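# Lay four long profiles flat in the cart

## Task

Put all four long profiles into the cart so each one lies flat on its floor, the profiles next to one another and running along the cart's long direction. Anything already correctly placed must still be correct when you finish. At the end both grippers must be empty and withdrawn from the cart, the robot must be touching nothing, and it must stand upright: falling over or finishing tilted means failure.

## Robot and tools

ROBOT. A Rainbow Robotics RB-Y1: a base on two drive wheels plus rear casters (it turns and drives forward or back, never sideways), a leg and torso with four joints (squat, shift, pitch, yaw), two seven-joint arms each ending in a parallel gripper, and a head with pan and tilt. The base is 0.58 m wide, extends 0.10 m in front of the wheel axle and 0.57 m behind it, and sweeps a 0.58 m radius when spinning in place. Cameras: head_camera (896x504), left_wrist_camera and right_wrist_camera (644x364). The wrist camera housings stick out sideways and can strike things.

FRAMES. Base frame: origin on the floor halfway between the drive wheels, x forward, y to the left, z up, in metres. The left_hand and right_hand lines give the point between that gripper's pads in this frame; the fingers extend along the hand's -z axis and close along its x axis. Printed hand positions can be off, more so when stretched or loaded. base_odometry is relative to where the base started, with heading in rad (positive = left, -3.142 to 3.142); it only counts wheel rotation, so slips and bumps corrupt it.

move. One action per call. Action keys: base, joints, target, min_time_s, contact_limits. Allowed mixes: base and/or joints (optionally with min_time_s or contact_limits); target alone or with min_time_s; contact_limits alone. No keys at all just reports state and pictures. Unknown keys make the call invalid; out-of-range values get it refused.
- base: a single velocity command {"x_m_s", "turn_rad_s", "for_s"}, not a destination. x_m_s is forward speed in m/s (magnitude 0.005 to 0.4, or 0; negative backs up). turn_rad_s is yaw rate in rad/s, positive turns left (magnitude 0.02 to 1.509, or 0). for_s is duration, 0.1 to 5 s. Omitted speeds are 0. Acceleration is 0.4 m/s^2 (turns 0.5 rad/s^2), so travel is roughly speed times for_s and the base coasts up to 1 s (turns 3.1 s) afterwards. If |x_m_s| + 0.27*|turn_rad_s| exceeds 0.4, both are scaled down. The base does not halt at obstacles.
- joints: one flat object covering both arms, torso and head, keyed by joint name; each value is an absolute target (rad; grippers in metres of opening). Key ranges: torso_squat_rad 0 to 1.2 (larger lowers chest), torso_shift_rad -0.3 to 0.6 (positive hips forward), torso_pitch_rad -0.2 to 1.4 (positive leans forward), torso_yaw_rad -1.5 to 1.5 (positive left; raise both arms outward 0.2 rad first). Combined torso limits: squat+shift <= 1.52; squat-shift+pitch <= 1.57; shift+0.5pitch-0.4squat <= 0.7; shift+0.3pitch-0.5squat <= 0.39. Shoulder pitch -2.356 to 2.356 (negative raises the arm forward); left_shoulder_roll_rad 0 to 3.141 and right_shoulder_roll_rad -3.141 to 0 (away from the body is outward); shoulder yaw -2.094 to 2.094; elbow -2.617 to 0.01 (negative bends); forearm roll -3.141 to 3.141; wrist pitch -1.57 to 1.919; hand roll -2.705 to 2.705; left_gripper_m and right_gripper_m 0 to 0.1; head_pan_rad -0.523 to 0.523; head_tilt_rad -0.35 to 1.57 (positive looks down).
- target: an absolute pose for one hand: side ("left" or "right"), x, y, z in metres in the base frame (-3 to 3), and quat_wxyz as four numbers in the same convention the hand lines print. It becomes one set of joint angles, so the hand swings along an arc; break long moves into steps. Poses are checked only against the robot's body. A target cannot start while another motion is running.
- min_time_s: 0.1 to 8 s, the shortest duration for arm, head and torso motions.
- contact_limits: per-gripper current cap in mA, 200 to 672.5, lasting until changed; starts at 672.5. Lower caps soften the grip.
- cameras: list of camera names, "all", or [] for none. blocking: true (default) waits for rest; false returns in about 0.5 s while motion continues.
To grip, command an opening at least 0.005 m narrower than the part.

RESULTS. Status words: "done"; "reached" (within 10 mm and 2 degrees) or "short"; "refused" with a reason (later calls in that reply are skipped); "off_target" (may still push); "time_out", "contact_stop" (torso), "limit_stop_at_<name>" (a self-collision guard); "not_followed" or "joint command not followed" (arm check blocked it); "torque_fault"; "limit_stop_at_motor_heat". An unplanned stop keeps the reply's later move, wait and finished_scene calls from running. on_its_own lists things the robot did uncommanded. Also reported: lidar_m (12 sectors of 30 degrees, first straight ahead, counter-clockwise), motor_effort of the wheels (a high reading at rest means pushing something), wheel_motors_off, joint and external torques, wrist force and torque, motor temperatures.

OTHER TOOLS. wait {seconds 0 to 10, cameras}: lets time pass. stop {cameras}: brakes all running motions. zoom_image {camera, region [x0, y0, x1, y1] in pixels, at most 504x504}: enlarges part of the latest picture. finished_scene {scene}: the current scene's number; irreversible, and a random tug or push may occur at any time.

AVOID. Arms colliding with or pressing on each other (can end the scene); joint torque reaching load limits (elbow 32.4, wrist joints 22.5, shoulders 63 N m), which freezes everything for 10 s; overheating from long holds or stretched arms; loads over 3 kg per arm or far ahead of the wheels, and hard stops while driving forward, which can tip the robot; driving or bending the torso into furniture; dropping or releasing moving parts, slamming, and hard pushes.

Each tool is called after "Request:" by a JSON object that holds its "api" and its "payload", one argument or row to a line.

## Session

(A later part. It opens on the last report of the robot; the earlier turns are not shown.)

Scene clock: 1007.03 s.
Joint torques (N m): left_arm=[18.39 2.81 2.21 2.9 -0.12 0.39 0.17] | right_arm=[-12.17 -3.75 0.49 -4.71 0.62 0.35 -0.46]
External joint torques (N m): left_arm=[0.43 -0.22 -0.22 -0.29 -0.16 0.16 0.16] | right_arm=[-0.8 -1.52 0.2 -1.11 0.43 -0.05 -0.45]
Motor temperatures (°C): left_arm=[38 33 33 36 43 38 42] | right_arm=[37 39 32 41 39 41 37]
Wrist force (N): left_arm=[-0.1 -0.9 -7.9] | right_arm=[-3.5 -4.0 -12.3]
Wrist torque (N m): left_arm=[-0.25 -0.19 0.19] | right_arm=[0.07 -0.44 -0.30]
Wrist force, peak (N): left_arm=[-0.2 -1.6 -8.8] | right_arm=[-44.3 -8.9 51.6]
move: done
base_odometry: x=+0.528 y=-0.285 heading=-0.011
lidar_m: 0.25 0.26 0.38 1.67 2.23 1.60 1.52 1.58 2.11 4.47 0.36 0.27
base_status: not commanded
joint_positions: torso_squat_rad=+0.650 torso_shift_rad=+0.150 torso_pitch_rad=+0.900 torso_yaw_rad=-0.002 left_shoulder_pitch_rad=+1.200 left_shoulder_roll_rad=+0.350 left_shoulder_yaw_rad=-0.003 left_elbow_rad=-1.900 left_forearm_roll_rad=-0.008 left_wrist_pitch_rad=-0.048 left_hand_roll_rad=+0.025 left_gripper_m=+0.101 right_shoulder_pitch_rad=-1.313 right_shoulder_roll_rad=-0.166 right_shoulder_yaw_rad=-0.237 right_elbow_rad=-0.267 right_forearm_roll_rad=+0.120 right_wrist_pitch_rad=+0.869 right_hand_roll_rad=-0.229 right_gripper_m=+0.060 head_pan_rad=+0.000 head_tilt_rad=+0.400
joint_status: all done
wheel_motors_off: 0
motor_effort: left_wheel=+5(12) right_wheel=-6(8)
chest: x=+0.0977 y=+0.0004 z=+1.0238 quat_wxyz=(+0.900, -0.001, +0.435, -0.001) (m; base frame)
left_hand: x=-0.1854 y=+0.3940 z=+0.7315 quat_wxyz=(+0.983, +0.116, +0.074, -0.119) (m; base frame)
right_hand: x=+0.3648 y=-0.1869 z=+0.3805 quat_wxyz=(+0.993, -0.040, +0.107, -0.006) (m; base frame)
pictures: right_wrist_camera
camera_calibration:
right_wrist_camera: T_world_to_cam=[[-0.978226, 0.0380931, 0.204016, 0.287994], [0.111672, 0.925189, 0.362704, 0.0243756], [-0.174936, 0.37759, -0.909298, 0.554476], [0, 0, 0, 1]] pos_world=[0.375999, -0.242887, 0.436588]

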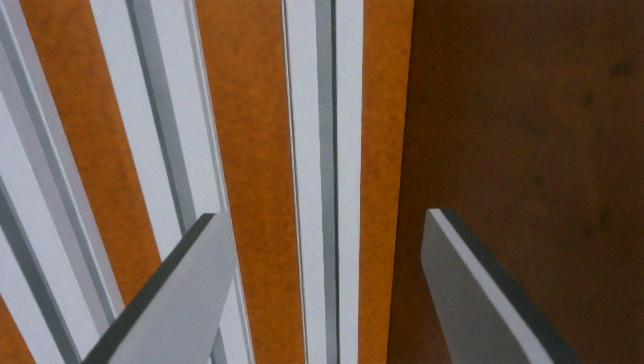

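Released cleanly. Rise out.

Request:
{"api": "move", "payload": {
  "joints": {"torso_squat_rad":0.45},
  "cameras": []
}}

Request:
{"api": "move", "payload": {
  "joints": {"torso_shift_rad":0,"torso_pitch_rad":0.5},
  "cameras": ["head_camera"]
}}

Request:
{"api": "move", "payload": {
  "target": {"side":"right","x":0.45,"y":-0.19,"z":0.85,"quat_wxyz":[0.981,-0.045,-0.186,-0.015]},
  "min_time_s": 2,
  "cameras": ["head_camera","right_wrist_camera"]
}}

Scene clock: 1013.93 s.
Joint torques (N m): left_arm=[18.35 3.17 1.55 2.89 -0.17 0.27 0.13] | right_arm=[-11.76 -3.89 -0.06 -4.43 0.47 0.25 -0.54]
External joint torques (N m): left_arm=[0.38 0.15 -0.89 -0.3 -0.21 0.04 0.12] | right_arm=[-0.39 -1.65 -0.35 -0.83 0.27 -0.15 -0.53]
Motor temperatures (°C): left_arm=[38 33 33 36 43 38 42] | right_arm=[37 39 32 41 39 41 37]
Wrist force (N): left_arm=[-0.5 -0.9 -8.5] | right_arm=[-3.7 -4.1 -12.0]
Wrist torque (N m): left_arm=[-0.25 -0.25 0.21] | right_arm=[0.09 -0.43 -0.32]
Wrist force, peak (N): left_arm=[-0.7 -1.4 -8.6] | right_arm=[-3.6 -4.1 -12.6]
move: done
base_odometry: x=+0.528 y=-0.285 heading=-0.011
lidar_m: 0.24 0.26 0.37 1.67 2.24 1.62 1.51 1.57 2.11 4.48 0.36 0.27
base_status: not commanded
joint_positions: torso_squat_rad=+0.450 torso_shift_rad=+0.150 torso_pitch_rad=+0.900 torso_yaw_rad=-0.002 left_shoulder_pitch_rad=+1.200 left_shoulder_roll_rad=+0.350 left_shoulder_yaw_rad=-0.003 left_elbow_rad=-1.900 left_forearm_roll_rad=-0.008 left_wrist_pitch_rad=-0.048 left_hand_roll_rad=+0.025 left_gripper_m=+0.101 right_shoulder_pitch_rad=-1.313 right_shoulder_roll_rad=-0.166 right_shoulder_yaw_rad=-0.237 right_elbow_rad=-0.267 right_forearm_roll_rad=+0.120 right_wrist_pitch_rad=+0.869 right_hand_roll_rad=-0.229 right_gripper_m=+0.060 head_pan_rad=+0.000 head_tilt_rad=+0.400
joint_status: all done
wheel_motors_off: 0
motor_effort: left_wheel=+6(7) right_wheel=-6(9)
chest: x=+0.1086 y=+0.0004 z=+1.0960 quat_wxyz=(+0.900, -0.001, +0.435, -0.001) (m; base frame)
left_hand: x=-0.1745 y=+0.3940 z=+0.8037 quat_wxyz=(+0.983, +0.116, +0.074, -0.119) (m; base frame)
right_hand: x=+0.3757 y=-0.1869 z=+0.4528 quat_wxyz=(+0.993, -0.040, +0.107, -0.006) (m; base frame)
pictures: none
No camera images: "cameras" was empty.

Scene clock: 1016.10 s.
Joint torques (N m): left_arm=[16.43 4.57 3.09 -0.73 -0.03 -0.43 0.24] | right_arm=[-19.03 -6.7 0.39 -7.82 0.77 -0.5 -0.45]
External joint torques (N m): left_arm=[0.95 0.21 -0.36 -0.03 -0.09 0.05 0.25] | right_arm=[0.78 -1.04 -0.02 -0.89 0.39 -0.15 -0.46]
Motor temperatures (°C): left_arm=[38 33 33 36 43 38 42] | right_arm=[37 39 32 41 39 41 37]
Wrist force (N): left_arm=[-2.8 -1.6 -8.2] | right_arm=[-6.2 -3.9 -12.0]
Wrist torque (N m): left_arm=[-0.18 -0.38 0.27] | right_arm=[0.05 -0.55 -0.35]
Wrist force, peak (N): left_arm=[-2.7 -1.5 -8.4] | right_arm=[-6.2 -3.9 -12.3]
move: done
base_odometry: x=+0.528 y=-0.285 heading=-0.011
lidar_m: 0.25 0.26 0.37 1.66 2.22 1.60 1.52 1.57 2.11 4.48 0.36 0.26
base_status: not commanded
joint_positions: torso_squat_rad=+0.450 torso_shift_rad=+0.000 torso_pitch_rad=+0.500 torso_yaw_rad=-0.002 left_shoulder_pitch_rad=+1.200 left_shoulder_roll_rad=+0.350 left_shoulder_yaw_rad=-0.003 left_elbow_rad=-1.900 left_forearm_roll_rad=-0.008 left_wrist_pitch_rad=-0.048 left_hand_roll_rad=+0.025 left_gripper_m=+0.101 right_shoulder_pitch_rad=-1.313 right_shoulder_roll_rad=-0.167 right_shoulder_yaw_rad=-0.237 right_elbow_rad=-0.267 right_forearm_roll_rad=+0.120 right_wrist_pitch_rad=+0.868 right_hand_roll_rad=-0.229 right_gripper_m=+0.060 head_pan_rad=+0.000 head_tilt_rad=+0.400
joint_status: all done
wheel_motors_off: 0
motor_effort: left_wheel=+8(8) right_wheel=-5(9)
chest: x=-0.0797 y=+0.0004 z=+1.1824 quat_wxyz=(+0.969, -0.001, +0.247, -0.001) (m; base frame)
left_hand: x=-0.2266 y=+0.3940 z=+0.8028 quat_wxyz=(+0.978, +0.137, -0.123, -0.094) (m; base frame)
right_hand: x=+0.4170 y=-0.1870 z=+0.6940 quat_wxyz=(+0.995, -0.038, -0.093, -0.014) (m; base frame)
pictures: head_camera
camera_calibration:
head_camera: T_world_to_cam=[[-0.0581086, -0.998111, 0.0199464, -0.0187731], [-0.75153, 0.0305836, -0.65899, 0.971411], [0.657135, -0.0532833, -0.751887, 0.930934], [0, 0, 0, 1]] pos_world=[0.117204, 0.00115636, 1.34048]

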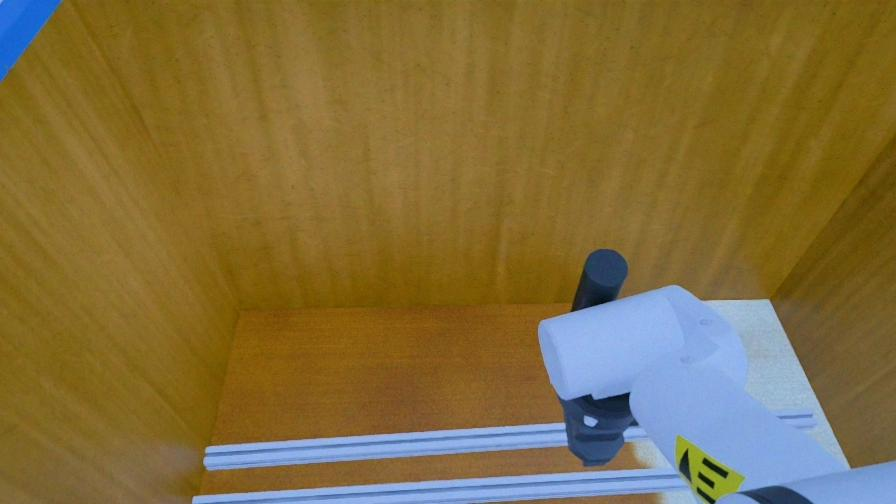

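Scene clock: 1018.43 s.
Joint torques (N m): left_arm=[16.41 4.15 3.21 -1.04 -0.01 -0.31 0.24] | right_arm=[-18.05 -3.4 1.37 -10.4 0.64 -1.08 -0.08]
External joint torques (N m): left_arm=[0.92 -0.22 -0.23 -0.35 -0.07 0.17 0.25] | right_arm=[0.01 0.81 1.08 -1.32 0.14 -0.36 -0.1]
Motor temperatures (°C): left_arm=[38 33 33 36 43 38 42] | right_arm=[37 39 32 41 39 41 37]
Wrist force (N): left_arm=[-2.6 -1.9 -8.0] | right_arm=[-7.1 -3.9 -11.6]
Wrist torque (N m): left_arm=[-0.19 -0.32 0.27] | right_arm=[0.03 -0.58 -0.40]
Wrist force, peak (N): left_arm=[-3.1 -1.6 -8.4] | right_arm=[-7.9 -4.2 -12.0]
move: done
base_odometry: x=+0.528 y=-0.285 heading=-0.011
lidar_m: 0.25 0.26 0.37 1.67 2.23 1.62 1.52 1.58 2.11 4.47 0.36 0.26
base_status: not commanded
joint_positions: torso_squat_rad=+0.450 torso_shift_rad=+0.000 torso_pitch_rad=+0.500 torso_yaw_rad=-0.002 left_shoulder_pitch_rad=+1.200 left_shoulder_roll_rad=+0.350 left_shoulder_yaw_rad=-0.003 left_elbow_rad=-1.900 left_forearm_roll_rad=-0.008 left_wrist_pitch_rad=-0.048 left_hand_roll_rad=+0.025 left_gripper_m=+0.101 right_shoulder_pitch_rad=-1.028 right_shoulder_roll_rad=-0.103 right_shoulder_yaw_rad=-0.183 right_elbow_rad=-1.363 right_forearm_roll_rad=+0.136 right_wrist_pitch_rad=+1.489 right_hand_roll_rad=-0.144 right_gripper_m=+0.060 head_pan_rad=+0.000 head_tilt_rad=+0.400
joint_status: all done
wheel_motors_off: 0
motor_effort: left_wheel=+7(8) right_wheel=-6(10)
chest: x=-0.0796 y=+0.0004 z=+1.1824 quat_wxyz=(+0.969, -0.001, +0.247, -0.001) (m; base frame)
left_hand: x=-0.2266 y=+0.3940 z=+0.8028 quat_wxyz=(+0.978, +0.137, -0.123, -0.094) (m; base frame)
right_hand: x=+0.4500 y=-0.1902 z=+0.8500 quat_wxyz=(+0.981, -0.045, -0.186, -0.015) (m; base frame)
right_hand_status: reached (checked arc, planned for 2.0 s): 0 mm and 0.0 deg off.
pictures: head_camera, right_wrist_camera
camera_calibration:
head_camera: T_world_to_cam=[[-0.058073, -0.998114, 0.0199118, -0.0187426], [-0.751535, 0.0305801, -0.658984, 0.971408], [0.657132, -0.0532336, -0.751893, 0.930936], [0, 0, 0, 1]] pos_world=[0.11721, 0.00114416, 1.34048]
right_wrist_camera: T_world_to_cam=[[-0.926919, 0.0302226, -0.374044, 0.74245], [-0.10998, 0.931105, 0.347775, -0.0387948], [0.358785, 0.363497, -0.859735, 0.712535], [0, 0, 0, 1]] pos_world=[0.428278, -0.245321, 0.903792]

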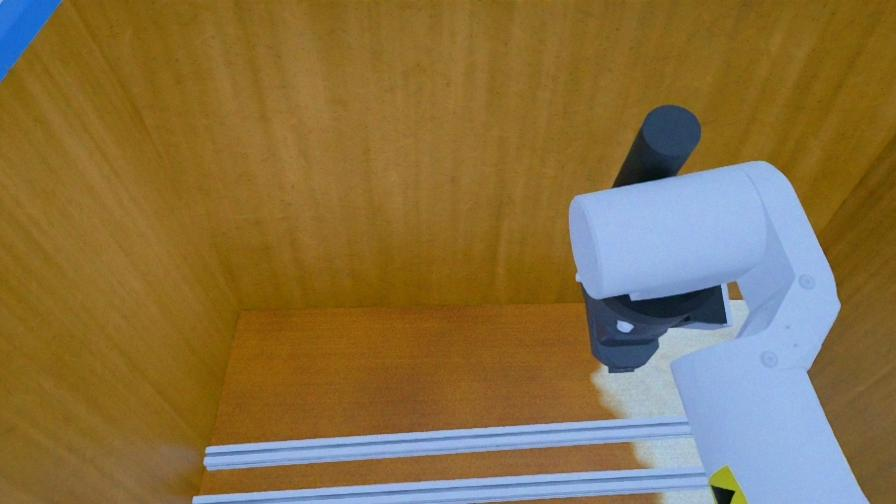

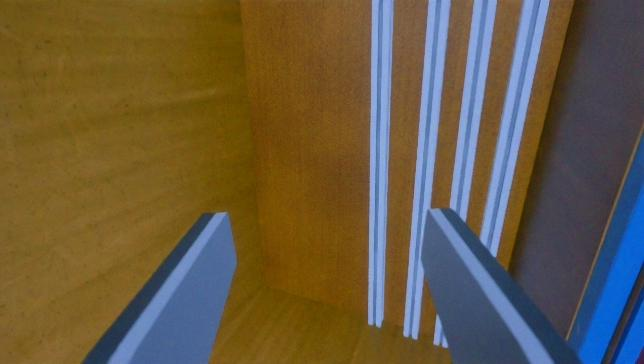

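Request:
{"api": "move", "payload": {
  "base": {"x_m_s":-0.25,"for_s":2},
  "joints": {"head_tilt_rad":0.5,"torso_squat_rad":0.1},
  "cameras": ["head_camera"]
}}

Request:
{"api": "move", "payload": {
  "joints": {"right_shoulder_pitch_rad":1.2,"right_shoulder_roll_rad":-0.35,"right_shoulder_yaw_rad":0,"right_elbow_rad":-1.9,"right_forearm_roll_rad":0,"right_wrist_pitch_rad":0,"right_hand_roll_rad":0,"torso_pitch_rad":0.8,"head_tilt_rad":0.15,"torso_squat_rad":0.4},
  "min_time_s": 3,
  "cameras": ["head_camera"]
}}

Scene clock: 1025.43 s.
Joint torques (N m): left_arm=[16.38 3.96 2.43 -0.86 -0.18 -0.47 0.3] | right_arm=[-17.67 -2.85 0.76 -10.52 0.88 -0.87 -0.11]
External joint torques (N m): left_arm=[0.9 -0.4 -1.01 -0.16 -0.24 0.01 0.31] | right_arm=[0.39 1.36 0.47 -1.44 0.38 -0.15 -0.13]
Motor temperatures (°C): left_arm=[38 33 33 36 43 38 42] | right_arm=[38 39 32 41 39 41 37]
Wrist force (N): left_arm=[-2.5 -1.2 -7.8] | right_arm=[-7.1 -4.1 -11.8]
Wrist torque (N m): left_arm=[-0.19 -0.33 0.23] | right_arm=[0.04 -0.62 -0.39]
Wrist force, peak (N): left_arm=[-3.0 -1.5 -8.5] | right_arm=[-7.0 -3.8 -12.6]
move: done
base_odometry: x=+0.028 y=-0.280 heading=-0.010
lidar_m: 0.75 0.78 1.85 4.34 1.51 1.07 1.02 1.06 1.43 3.74 1.05 0.78
base_status: done (sent for 2 of 2 s)
joint_positions: torso_squat_rad=+0.100 torso_shift_rad=+0.000 torso_pitch_rad=+0.500 torso_yaw_rad=-0.002 left_shoulder_pitch_rad=+1.200 left_shoulder_roll_rad=+0.350 left_shoulder_yaw_rad=-0.003 left_elbow_rad=-1.900 left_forearm_roll_rad=-0.008 left_wrist_pitch_rad=-0.048 left_hand_roll_rad=+0.025 left_gripper_m=+0.101 right_shoulder_pitch_rad=-1.028 right_shoulder_roll_rad=-0.103 right_shoulder_yaw_rad=-0.183 right_elbow_rad=-1.363 right_forearm_roll_rad=+0.136 right_wrist_pitch_rad=+1.489 right_hand_roll_rad=-0.144 right_gripper_m=+0.060 head_pan_rad=+0.000 head_tilt_rad=+0.500
joint_status: all done
wheel_motors_off: 0
motor_effort: left_wheel=+18(39) right_wheel=-14(32)
chest: x=-0.0797 y=+0.0004 z=+1.2486 quat_wxyz=(+0.969, -0.001, +0.247, -0.001) (m; base frame)
left_hand: x=-0.2266 y=+0.3941 z=+0.8690 quat_wxyz=(+0.978, +0.137, -0.123, -0.094) (m; base frame)
right_hand: x=+0.4500 y=-0.1902 z=+0.9162 quat_wxyz=(+0.981, -0.045, -0.186, -0.015) (m; base frame)
pictures: head_camera
camera_calibration:
head_camera: T_world_to_cam=[[-0.0559629, -0.998108, 0.0254751, -0.0279908], [-0.813528, 0.0307921, -0.580709, 0.90657], [0.578826, -0.0532229, -0.813712, 1.07091], [0, 0, 0, 1]] pos_world=[0.116085, 0.00114371, 1.39858]

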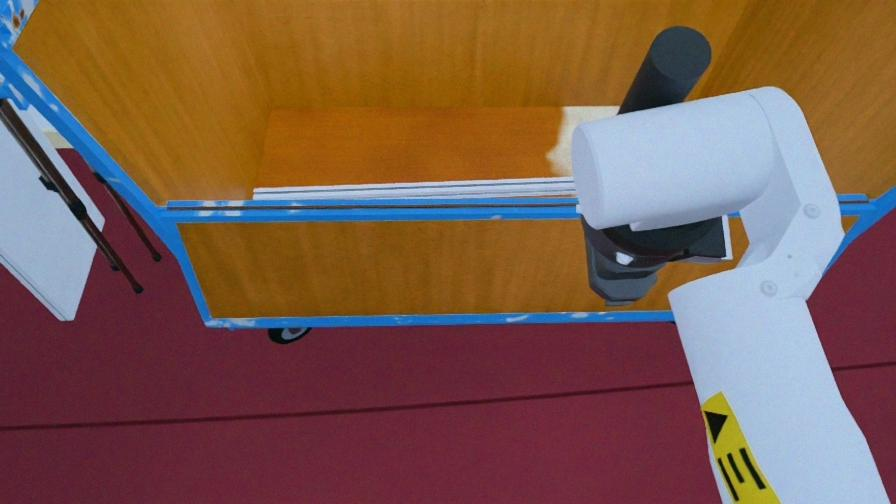

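Scene clock: 1028.73 s.
Joint torques (N m): left_arm=[18.48 3.92 2.18 1.67 -0.25 0.1 0.23] | right_arm=[16.85 -5.33 -1.84 1.84 -0.12 0.18 0.12]
External joint torques (N m): left_arm=[0.88 0.5 -0.55 -0.57 -0.29 0.05 0.23] | right_arm=[-2.28 -1.65 1.36 -0.65 -0.07 -0.01 0.13]
Motor temperatures (°C): left_arm=[38 33 33 36 43 38 42] | right_arm=[38 39 32 41 39 41 37]
Wrist force (N): left_arm=[-0.9 -1.0 -8.1] | right_arm=[-4.1 -2.8 -13.1]
Wrist torque (N m): left_arm=[-0.25 -0.25 0.21] | right_arm=[-0.09 -0.42 -0.29]
Wrist force, peak (N): left_arm=[-2.1 -1.4 -8.5] | right_arm=[-7.4 -3.5 -12.4]
move: done
base_odometry: x=+0.028 y=-0.280 heading=-0.010
lidar_m: 0.75 0.78 1.84 4.33 1.50 1.08 1.02 1.05 1.43 3.74 1.06 0.78
base_status: not commanded
joint_positions: torso_squat_rad=+0.400 torso_shift_rad=+0.000 torso_pitch_rad=+0.800 torso_yaw_rad=-0.002 left_shoulder_pitch_rad=+1.200 left_shoulder_roll_rad=+0.350 left_shoulder_yaw_rad=-0.003 left_elbow_rad=-1.900 left_forearm_roll_rad=-0.008 left_wrist_pitch_rad=-0.048 left_hand_roll_rad=+0.025 left_gripper_m=+0.101 right_shoulder_pitch_rad=+1.200 right_shoulder_roll_rad=-0.350 right_shoulder_yaw_rad=+0.000 right_elbow_rad=-1.900 right_forearm_roll_rad=+0.000 right_wrist_pitch_rad=+0.000 right_hand_roll_rad=+0.000 right_gripper_m=+0.060 head_pan_rad=+0.000 head_tilt_rad=+0.150
joint_status: all done
wheel_motors_off: 0
motor_effort: left_wheel=+17(18) right_wheel=-15(17)
chest: x=-0.0060 y=+0.0004 z=+1.1409 quat_wxyz=(+0.921, -0.001, +0.389, -0.001) (m; base frame)
left_hand: x=-0.2586 y=+0.3940 z=+0.8217 quat_wxyz=(+0.986, +0.121, +0.024, -0.113) (m; base frame)
right_hand: x=-0.2697 y=-0.3984 z=+0.8250 quat_wxyz=(+0.983, -0.128, +0.049, +0.118) (m; base frame)
pictures: head_camera
camera_calibration:
head_camera: T_world_to_cam=[[-0.0565622, -0.998134, 0.0230196, -0.0144612], [-0.783503, 0.0300855, -0.620659, 0.961282], [0.618808, -0.0531418, -0.783743, 0.837704], [0, 0, 0, 1]] pos_world=[0.233971, 0.00116221, 1.25351]

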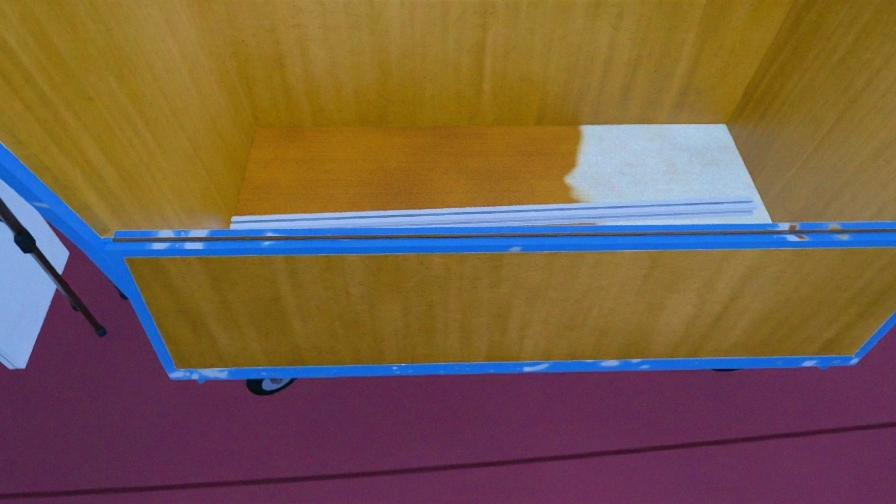

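Request:
{"api": "move", "payload": {
  "base": {"x_m_s":0.2,"for_s":1.9},
  "joints": {"torso_squat_rad":0.1},
  "cameras": ["head_camera"]
}}

Scene clock: 1034.27 s.
Joint torques (N m): left_arm=[18.17 3.71 1.38 2.01 0.04 0.16 0.24] | right_arm=[17.55 -5.16 -2.17 2.59 -0.1 0.1 -0.15]
External joint torques (N m): left_arm=[0.57 0.29 -1.36 -0.23 -0.01 0.11 0.23] | right_arm=[-1.58 -1.48 1.04 0.1 -0.05 -0.1 -0.14]
Motor temperatures (°C): left_arm=[38 33 33 36 43 38 42] | right_arm=[38 39 32 41 39 41 37]
Wrist force (N): left_arm=[-0.6 -0.9 -8.1] | right_arm=[-4.4 -2.9 -13.0]
Wrist torque (N m): left_arm=[-0.26 -0.23 0.21] | right_arm=[-0.07 -0.45 -0.31]
Wrist force, peak (N): left_arm=[-1.3 -1.4 -8.8] | right_arm=[-4.4 -2.8 -13.6]
move: done
base_odometry: x=+0.408 y=-0.283 heading=-0.009
lidar_m: 0.37 0.39 0.55 4.30 2.06 1.48 1.40 1.46 1.95 4.92 0.53 0.38
base_status: done (sent for 1.9 of 1.9 s)
joint_positions: torso_squat_rad=+0.100 torso_shift_rad=+0.000 torso_pitch_rad=+0.800 torso_yaw_rad=-0.002 left_shoulder_pitch_rad=+1.200 left_shoulder_roll_rad=+0.350 left_shoulder_yaw_rad=-0.003 left_elbow_rad=-1.900 left_forearm_roll_rad=-0.008 left_wrist_pitch_rad=-0.048 left_hand_roll_rad=+0.025 left_gripper_m=+0.101 right_shoulder_pitch_rad=+1.200 right_shoulder_roll_rad=-0.350 right_shoulder_yaw_rad=+0.000 right_elbow_rad=-1.900 right_forearm_roll_rad=+0.000 right_wrist_pitch_rad=+0.000 right_hand_roll_rad=+0.000 right_gripper_m=+0.060 head_pan_rad=+0.000 head_tilt_rad=+0.150
joint_status: all done
wheel_motors_off: 0
motor_effort: left_wheel=+9(38) right_wheel=-13(46)
chest: x=-0.0060 y=+0.0004 z=+1.1925 quat_wxyz=(+0.921, -0.001, +0.390, -0.001) (m; base frame)
left_hand: x=-0.2585 y=+0.3940 z=+0.8735 quat_wxyz=(+0.986, +0.121, +0.024, -0.113) (m; base frame)
right_hand: x=-0.2696 y=-0.3984 z=+0.8767 quat_wxyz=(+0.983, -0.128, +0.049, +0.118) (m; base frame)
pictures: head_camera
camera_calibration:
head_camera: T_world_to_cam=[[-0.056562, -0.998134, 0.0230235, -0.0156479], [-0.783656, 0.030096, -0.620466, 0.993204], [0.618615, -0.0531373, -0.783895, 0.878338], [0, 0, 0, 1]] pos_world=[0.234092, 0.00116226, 1.30513]

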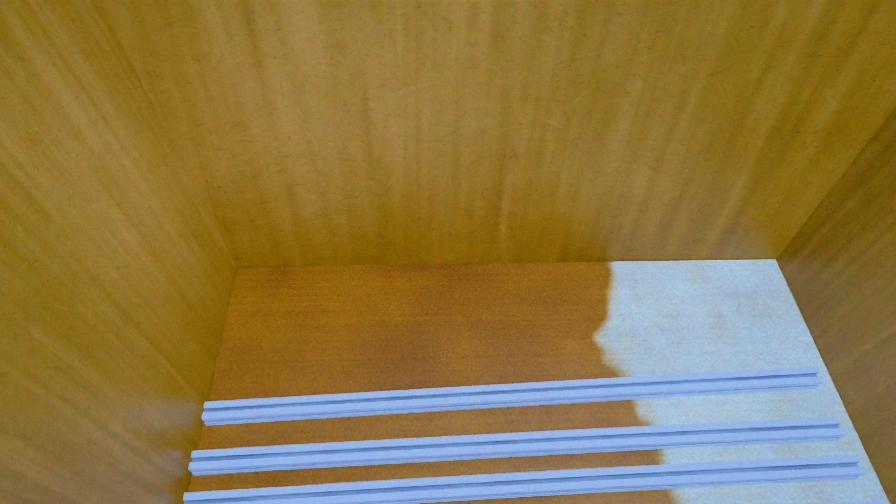

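Request:
{"api": "move", "payload": {
  "joints": {"head_tilt_rad":0.35},
  "cameras": ["head_camera"]
}}

Scene clock: 1037.60 s.
Joint torques (N m): left_arm=[18.63 3.08 2.44 2.07 -0.4 0.27 0.43] | right_arm=[17.53 -5.13 -1.75 2.53 0.11 0.21 -0.13]
External joint torques (N m): left_arm=[1.03 -0.34 -0.3 -0.17 -0.44 0.22 0.42] | right_arm=[-1.6 -1.45 1.45 0.04 0.15 0.01 -0.13]
Motor temperatures (°C): left_arm=[38 33 33 36 43 38 42] | right_arm=[38 39 32 41 39 41 37]
Wrist force (N): left_arm=[-0.8 -1.2 -8.4] | right_arm=[-4.4 -2.7 -13.0]
Wrist torque (N m): left_arm=[-0.23 -0.23 0.23] | right_arm=[-0.08 -0.45 -0.31]
Wrist force, peak (N): left_arm=[-0.9 -0.8 -8.7] | right_arm=[-4.3 -2.9 -13.5]
move: done
base_odometry: x=+0.408 y=-0.283 heading=-0.009
lidar_m: 0.36 0.40 0.56 4.30 2.05 1.48 1.40 1.44 1.95 4.92 0.52 0.39
base_status: not commanded
joint_positions: torso_squat_rad=+0.100 torso_shift_rad=+0.000 torso_pitch_rad=+0.800 torso_yaw_rad=-0.002 left_shoulder_pitch_rad=+1.200 left_shoulder_roll_rad=+0.350 left_shoulder_yaw_rad=-0.003 left_elbow_rad=-1.900 left_forearm_roll_rad=-0.008 left_wrist_pitch_rad=-0.048 left_hand_roll_rad=+0.025 left_gripper_m=+0.101 right_shoulder_pitch_rad=+1.200 right_shoulder_roll_rad=-0.350 right_shoulder_yaw_rad=+0.000 right_elbow_rad=-1.900 right_forearm_roll_rad=+0.000 right_wrist_pitch_rad=+0.000 right_hand_roll_rad=+0.000 right_gripper_m=+0.060 head_pan_rad=+0.000 head_tilt_rad=+0.350
joint_status: all done
wheel_motors_off: 0
motor_effort: left_wheel=+10(10) right_wheel=-12(14)
chest: x=-0.0060 y=+0.0004 z=+1.1925 quat_wxyz=(+0.921, -0.001, +0.389, -0.001) (m; base frame)
left_hand: x=-0.2585 y=+0.3940 z=+0.8735 quat_wxyz=(+0.986, +0.121, +0.024, -0.113) (m; base frame)
right_hand: x=-0.2696 y=-0.3984 z=+0.8767 quat_wxyz=(+0.983, -0.128, +0.049, +0.118) (m; base frame)
pictures: head_camera
camera_calibration:
head_camera: T_world_to_cam=[[-0.0512777, -0.998116, 0.0336831, -0.0304864], [-0.891262, 0.0305191, -0.45246, 0.788528], [0.450579, -0.0532216, -0.891148, 1.04521], [0, 0, 0, 1]] pos_world=[0.230274, 0.00113334, 1.28924]

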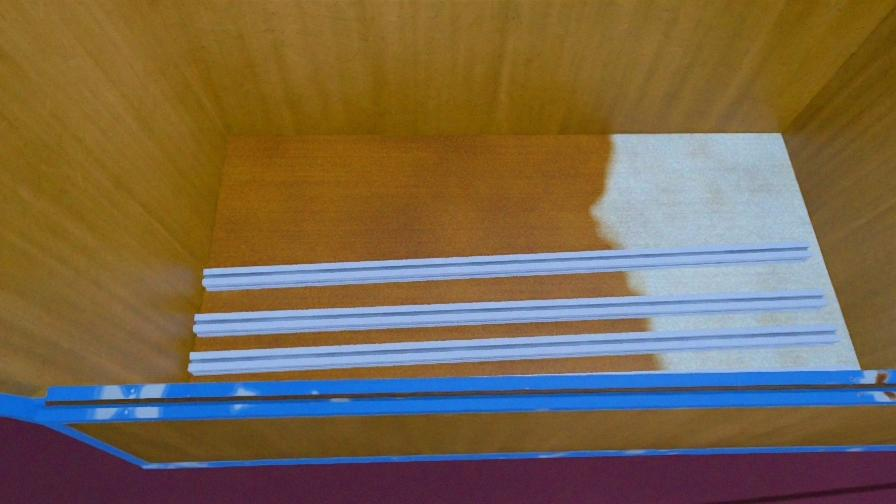

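Request:
{"api": "move", "payload": {
  "base": {"x_m_s":0.15,"for_s":0.8},
  "joints": {"head_tilt_rad":0.5},
  "cameras": ["head_camera"]
}}

Scene clock: 1042.33 s.
Joint torques (N m): left_arm=[18.11 3.1 1.61 1.93 0.02 0.32 0.26] | right_arm=[18.14 -4.98 -2.13 2.26 0.2 0.25 0]
External joint torques (N m): left_arm=[0.5 -0.32 -1.12 -0.31 -0.02 0.26 0.25] | right_arm=[-0.99 -1.3 1.07 -0.22 0.24 0.05 0.01]
Motor temperatures (°C): left_arm=[38 33 33 36 43 38 42] | right_arm=[38 39 32 41 39 41 37]
Wrist force (N): left_arm=[-1.0 -1.6 -8.2] | right_arm=[-4.5 -3.0 -13.3]
Wrist torque (N m): left_arm=[-0.15 -0.27 0.21] | right_arm=[-0.06 -0.46 -0.31]
Wrist force, peak (N): left_arm=[-0.7 -1.2 -8.9] | right_arm=[-4.3 -2.6 -13.4]
move: done
base_odometry: x=+0.528 y=-0.284 heading=-0.008
lidar_m: 0.25 0.27 0.37 1.68 2.22 1.60 1.52 1.58 2.12 4.42 0.36 0.27
base_status: done (sent for 0.8 of 0.8 s)
joint_positions: torso_squat_rad=+0.100 torso_shift_rad=+0.000 torso_pitch_rad=+0.800 torso_yaw_rad=-0.002 left_shoulder_pitch_rad=+1.200 left_shoulder_roll_rad=+0.350 left_shoulder_yaw_rad=-0.003 left_elbow_rad=-1.900 left_forearm_roll_rad=-0.008 left_wrist_pitch_rad=-0.048 left_hand_roll_rad=+0.025 left_gripper_m=+0.101 right_shoulder_pitch_rad=+1.200 right_shoulder_roll_rad=-0.350 right_shoulder_yaw_rad=+0.000 right_elbow_rad=-1.900 right_forearm_roll_rad=+0.000 right_wrist_pitch_rad=+0.000 right_hand_roll_rad=+0.000 right_gripper_m=+0.060 head_pan_rad=+0.000 head_tilt_rad=+0.500
joint_status: all done
wheel_motors_off: 0
motor_effort: left_wheel=+9(38) right_wheel=-13(25)
chest: x=-0.0060 y=+0.0004 z=+1.1926 quat_wxyz=(+0.921, -0.001, +0.389, -0.001) (m; base frame)
left_hand: x=-0.2585 y=+0.3940 z=+0.8735 quat_wxyz=(+0.986, +0.121, +0.024, -0.113) (m; base frame)
right_hand: x=-0.2696 y=-0.3984 z=+0.8767 quat_wxyz=(+0.983, -0.128, +0.049, +0.118) (m; base frame)
pictures: head_camera
camera_calibration:
head_camera: T_world_to_cam=[[-0.0459791, -0.998106, 0.0408713, -0.0407574], [-0.948854, 0.0308439, -0.314206, 0.615387], [0.31235, -0.0532278, -0.948475, 1.14179], [0, 0, 0, 1]] pos_world=[0.2254, 0.00111389, 1.27798]

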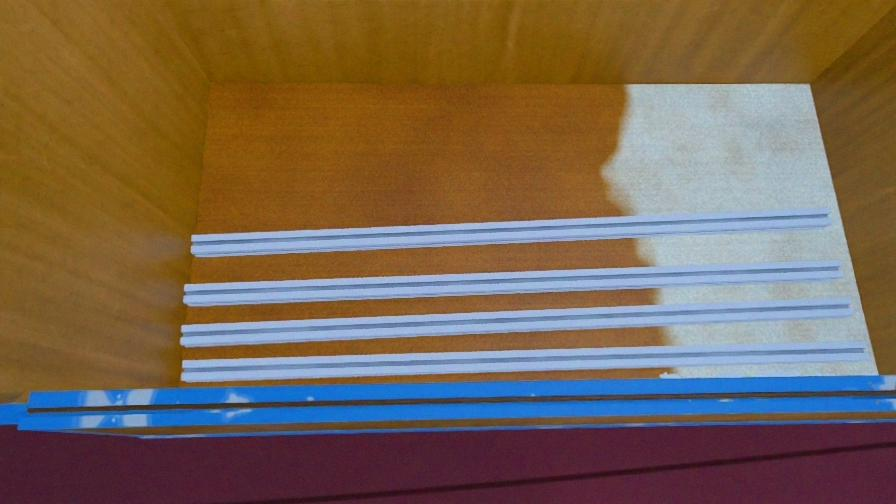

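Request:
{"api": "move", "payload": {
  "base": {"x_m_s":-0.25,"for_s":1.6},
  "joints": {"torso_pitch_rad":0.2},
  "cameras": ["head_camera"]
}}

Request:
{"api": "finished_scene", "payload": {
  "scene": 1
}}

Scene clock: 1049.37 s.
Joint torques (N m): left_arm=[12.41 4.91 3.53 -3.68 -0.05 -1.08 0.12] | right_arm=[12.74 -6.95 -3.09 -4.52 0.27 -1.08 -0.12]
External joint torques (N m): left_arm=[0.42 -0.01 -0.32 -0.11 -0.12 -0.11 0.14] | right_arm=[-0.62 -1.43 1.28 -1 0.18 -0.19 -0.14]
Motor temperatures (°C): left_arm=[38 33 33 36 43 38 42] | right_arm=[38 39 32 41 39 41 37]
Wrist force (N): left_arm=[-4.1 -1.8 -7.0] | right_arm=[-7.7 -2.3 -12.3]
Wrist torque (N m): left_arm=[-0.16 -0.42 0.26] | right_arm=[-0.13 -0.62 -0.34]
Wrist force, peak (N): left_arm=[-4.8 -2.4 -7.2] | right_arm=[-7.9 -2.3 -12.5]
move: done
base_odometry: x=+0.128 y=-0.281 heading=-0.006
lidar_m: 0.65 0.69 1.20 4.67 1.65 1.19 1.12 1.16 1.57 4.15 0.92 0.68
base_status: done (sent for 1.6 of 1.6 s)
joint_positions: torso_squat_rad=+0.100 torso_shift_rad=+0.000 torso_pitch_rad=+0.200 torso_yaw_rad=-0.002 left_shoulder_pitch_rad=+1.200 left_shoulder_roll_rad=+0.350 left_shoulder_yaw_rad=-0.003 left_elbow_rad=-1.900 left_forearm_roll_rad=-0.008 left_wrist_pitch_rad=-0.048 left_hand_roll_rad=+0.025 left_gripper_m=+0.101 right_shoulder_pitch_rad=+1.200 right_shoulder_roll_rad=-0.350 right_shoulder_yaw_rad=+0.000 right_elbow_rad=-1.900 right_forearm_roll_rad=+0.000 right_wrist_pitch_rad=+0.000 right_hand_roll_rad=+0.000 right_gripper_m=+0.060 head_pan_rad=+0.000 head_tilt_rad=+0.500
joint_status: all done
wheel_motors_off: 0
motor_effort: left_wheel=+23(42) right_wheel=-20(37)
chest: x=-0.1666 y=+0.0004 z=+1.2803 quat_wxyz=(+0.995, -0.001, +0.100, -0.001) (m; base frame)
left_hand: x=-0.1949 y=+0.3941 z=+0.8743 quat_wxyz=(+0.949, +0.150, -0.268, -0.072) (m; base frame)
right_hand: x=-0.2057 y=-0.3984 z=+0.8707 quat_wxyz=(+0.954, -0.157, -0.243, +0.075) (m; base frame)
pictures: head_camera
camera_calibration:
head_camera: T_world_to_cam=[[-0.060923, -0.998112, 0.00778173, -0.0118478], [-0.60555, 0.0307619, -0.795212, 1.16353], [0.793472, -0.053159, -0.606281, 0.91723], [0, 0, 0, 1]] pos_world=[-0.0239434, 0.00114125, 1.48144]

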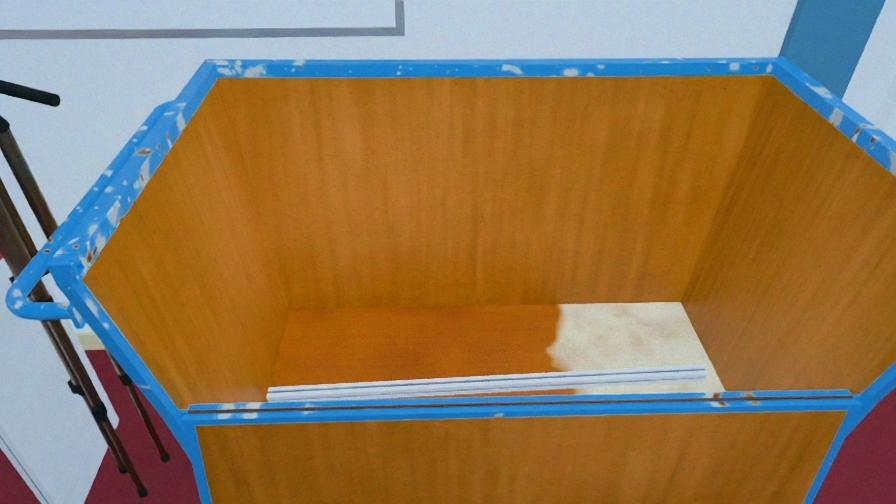

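The scene is finished: the task was done.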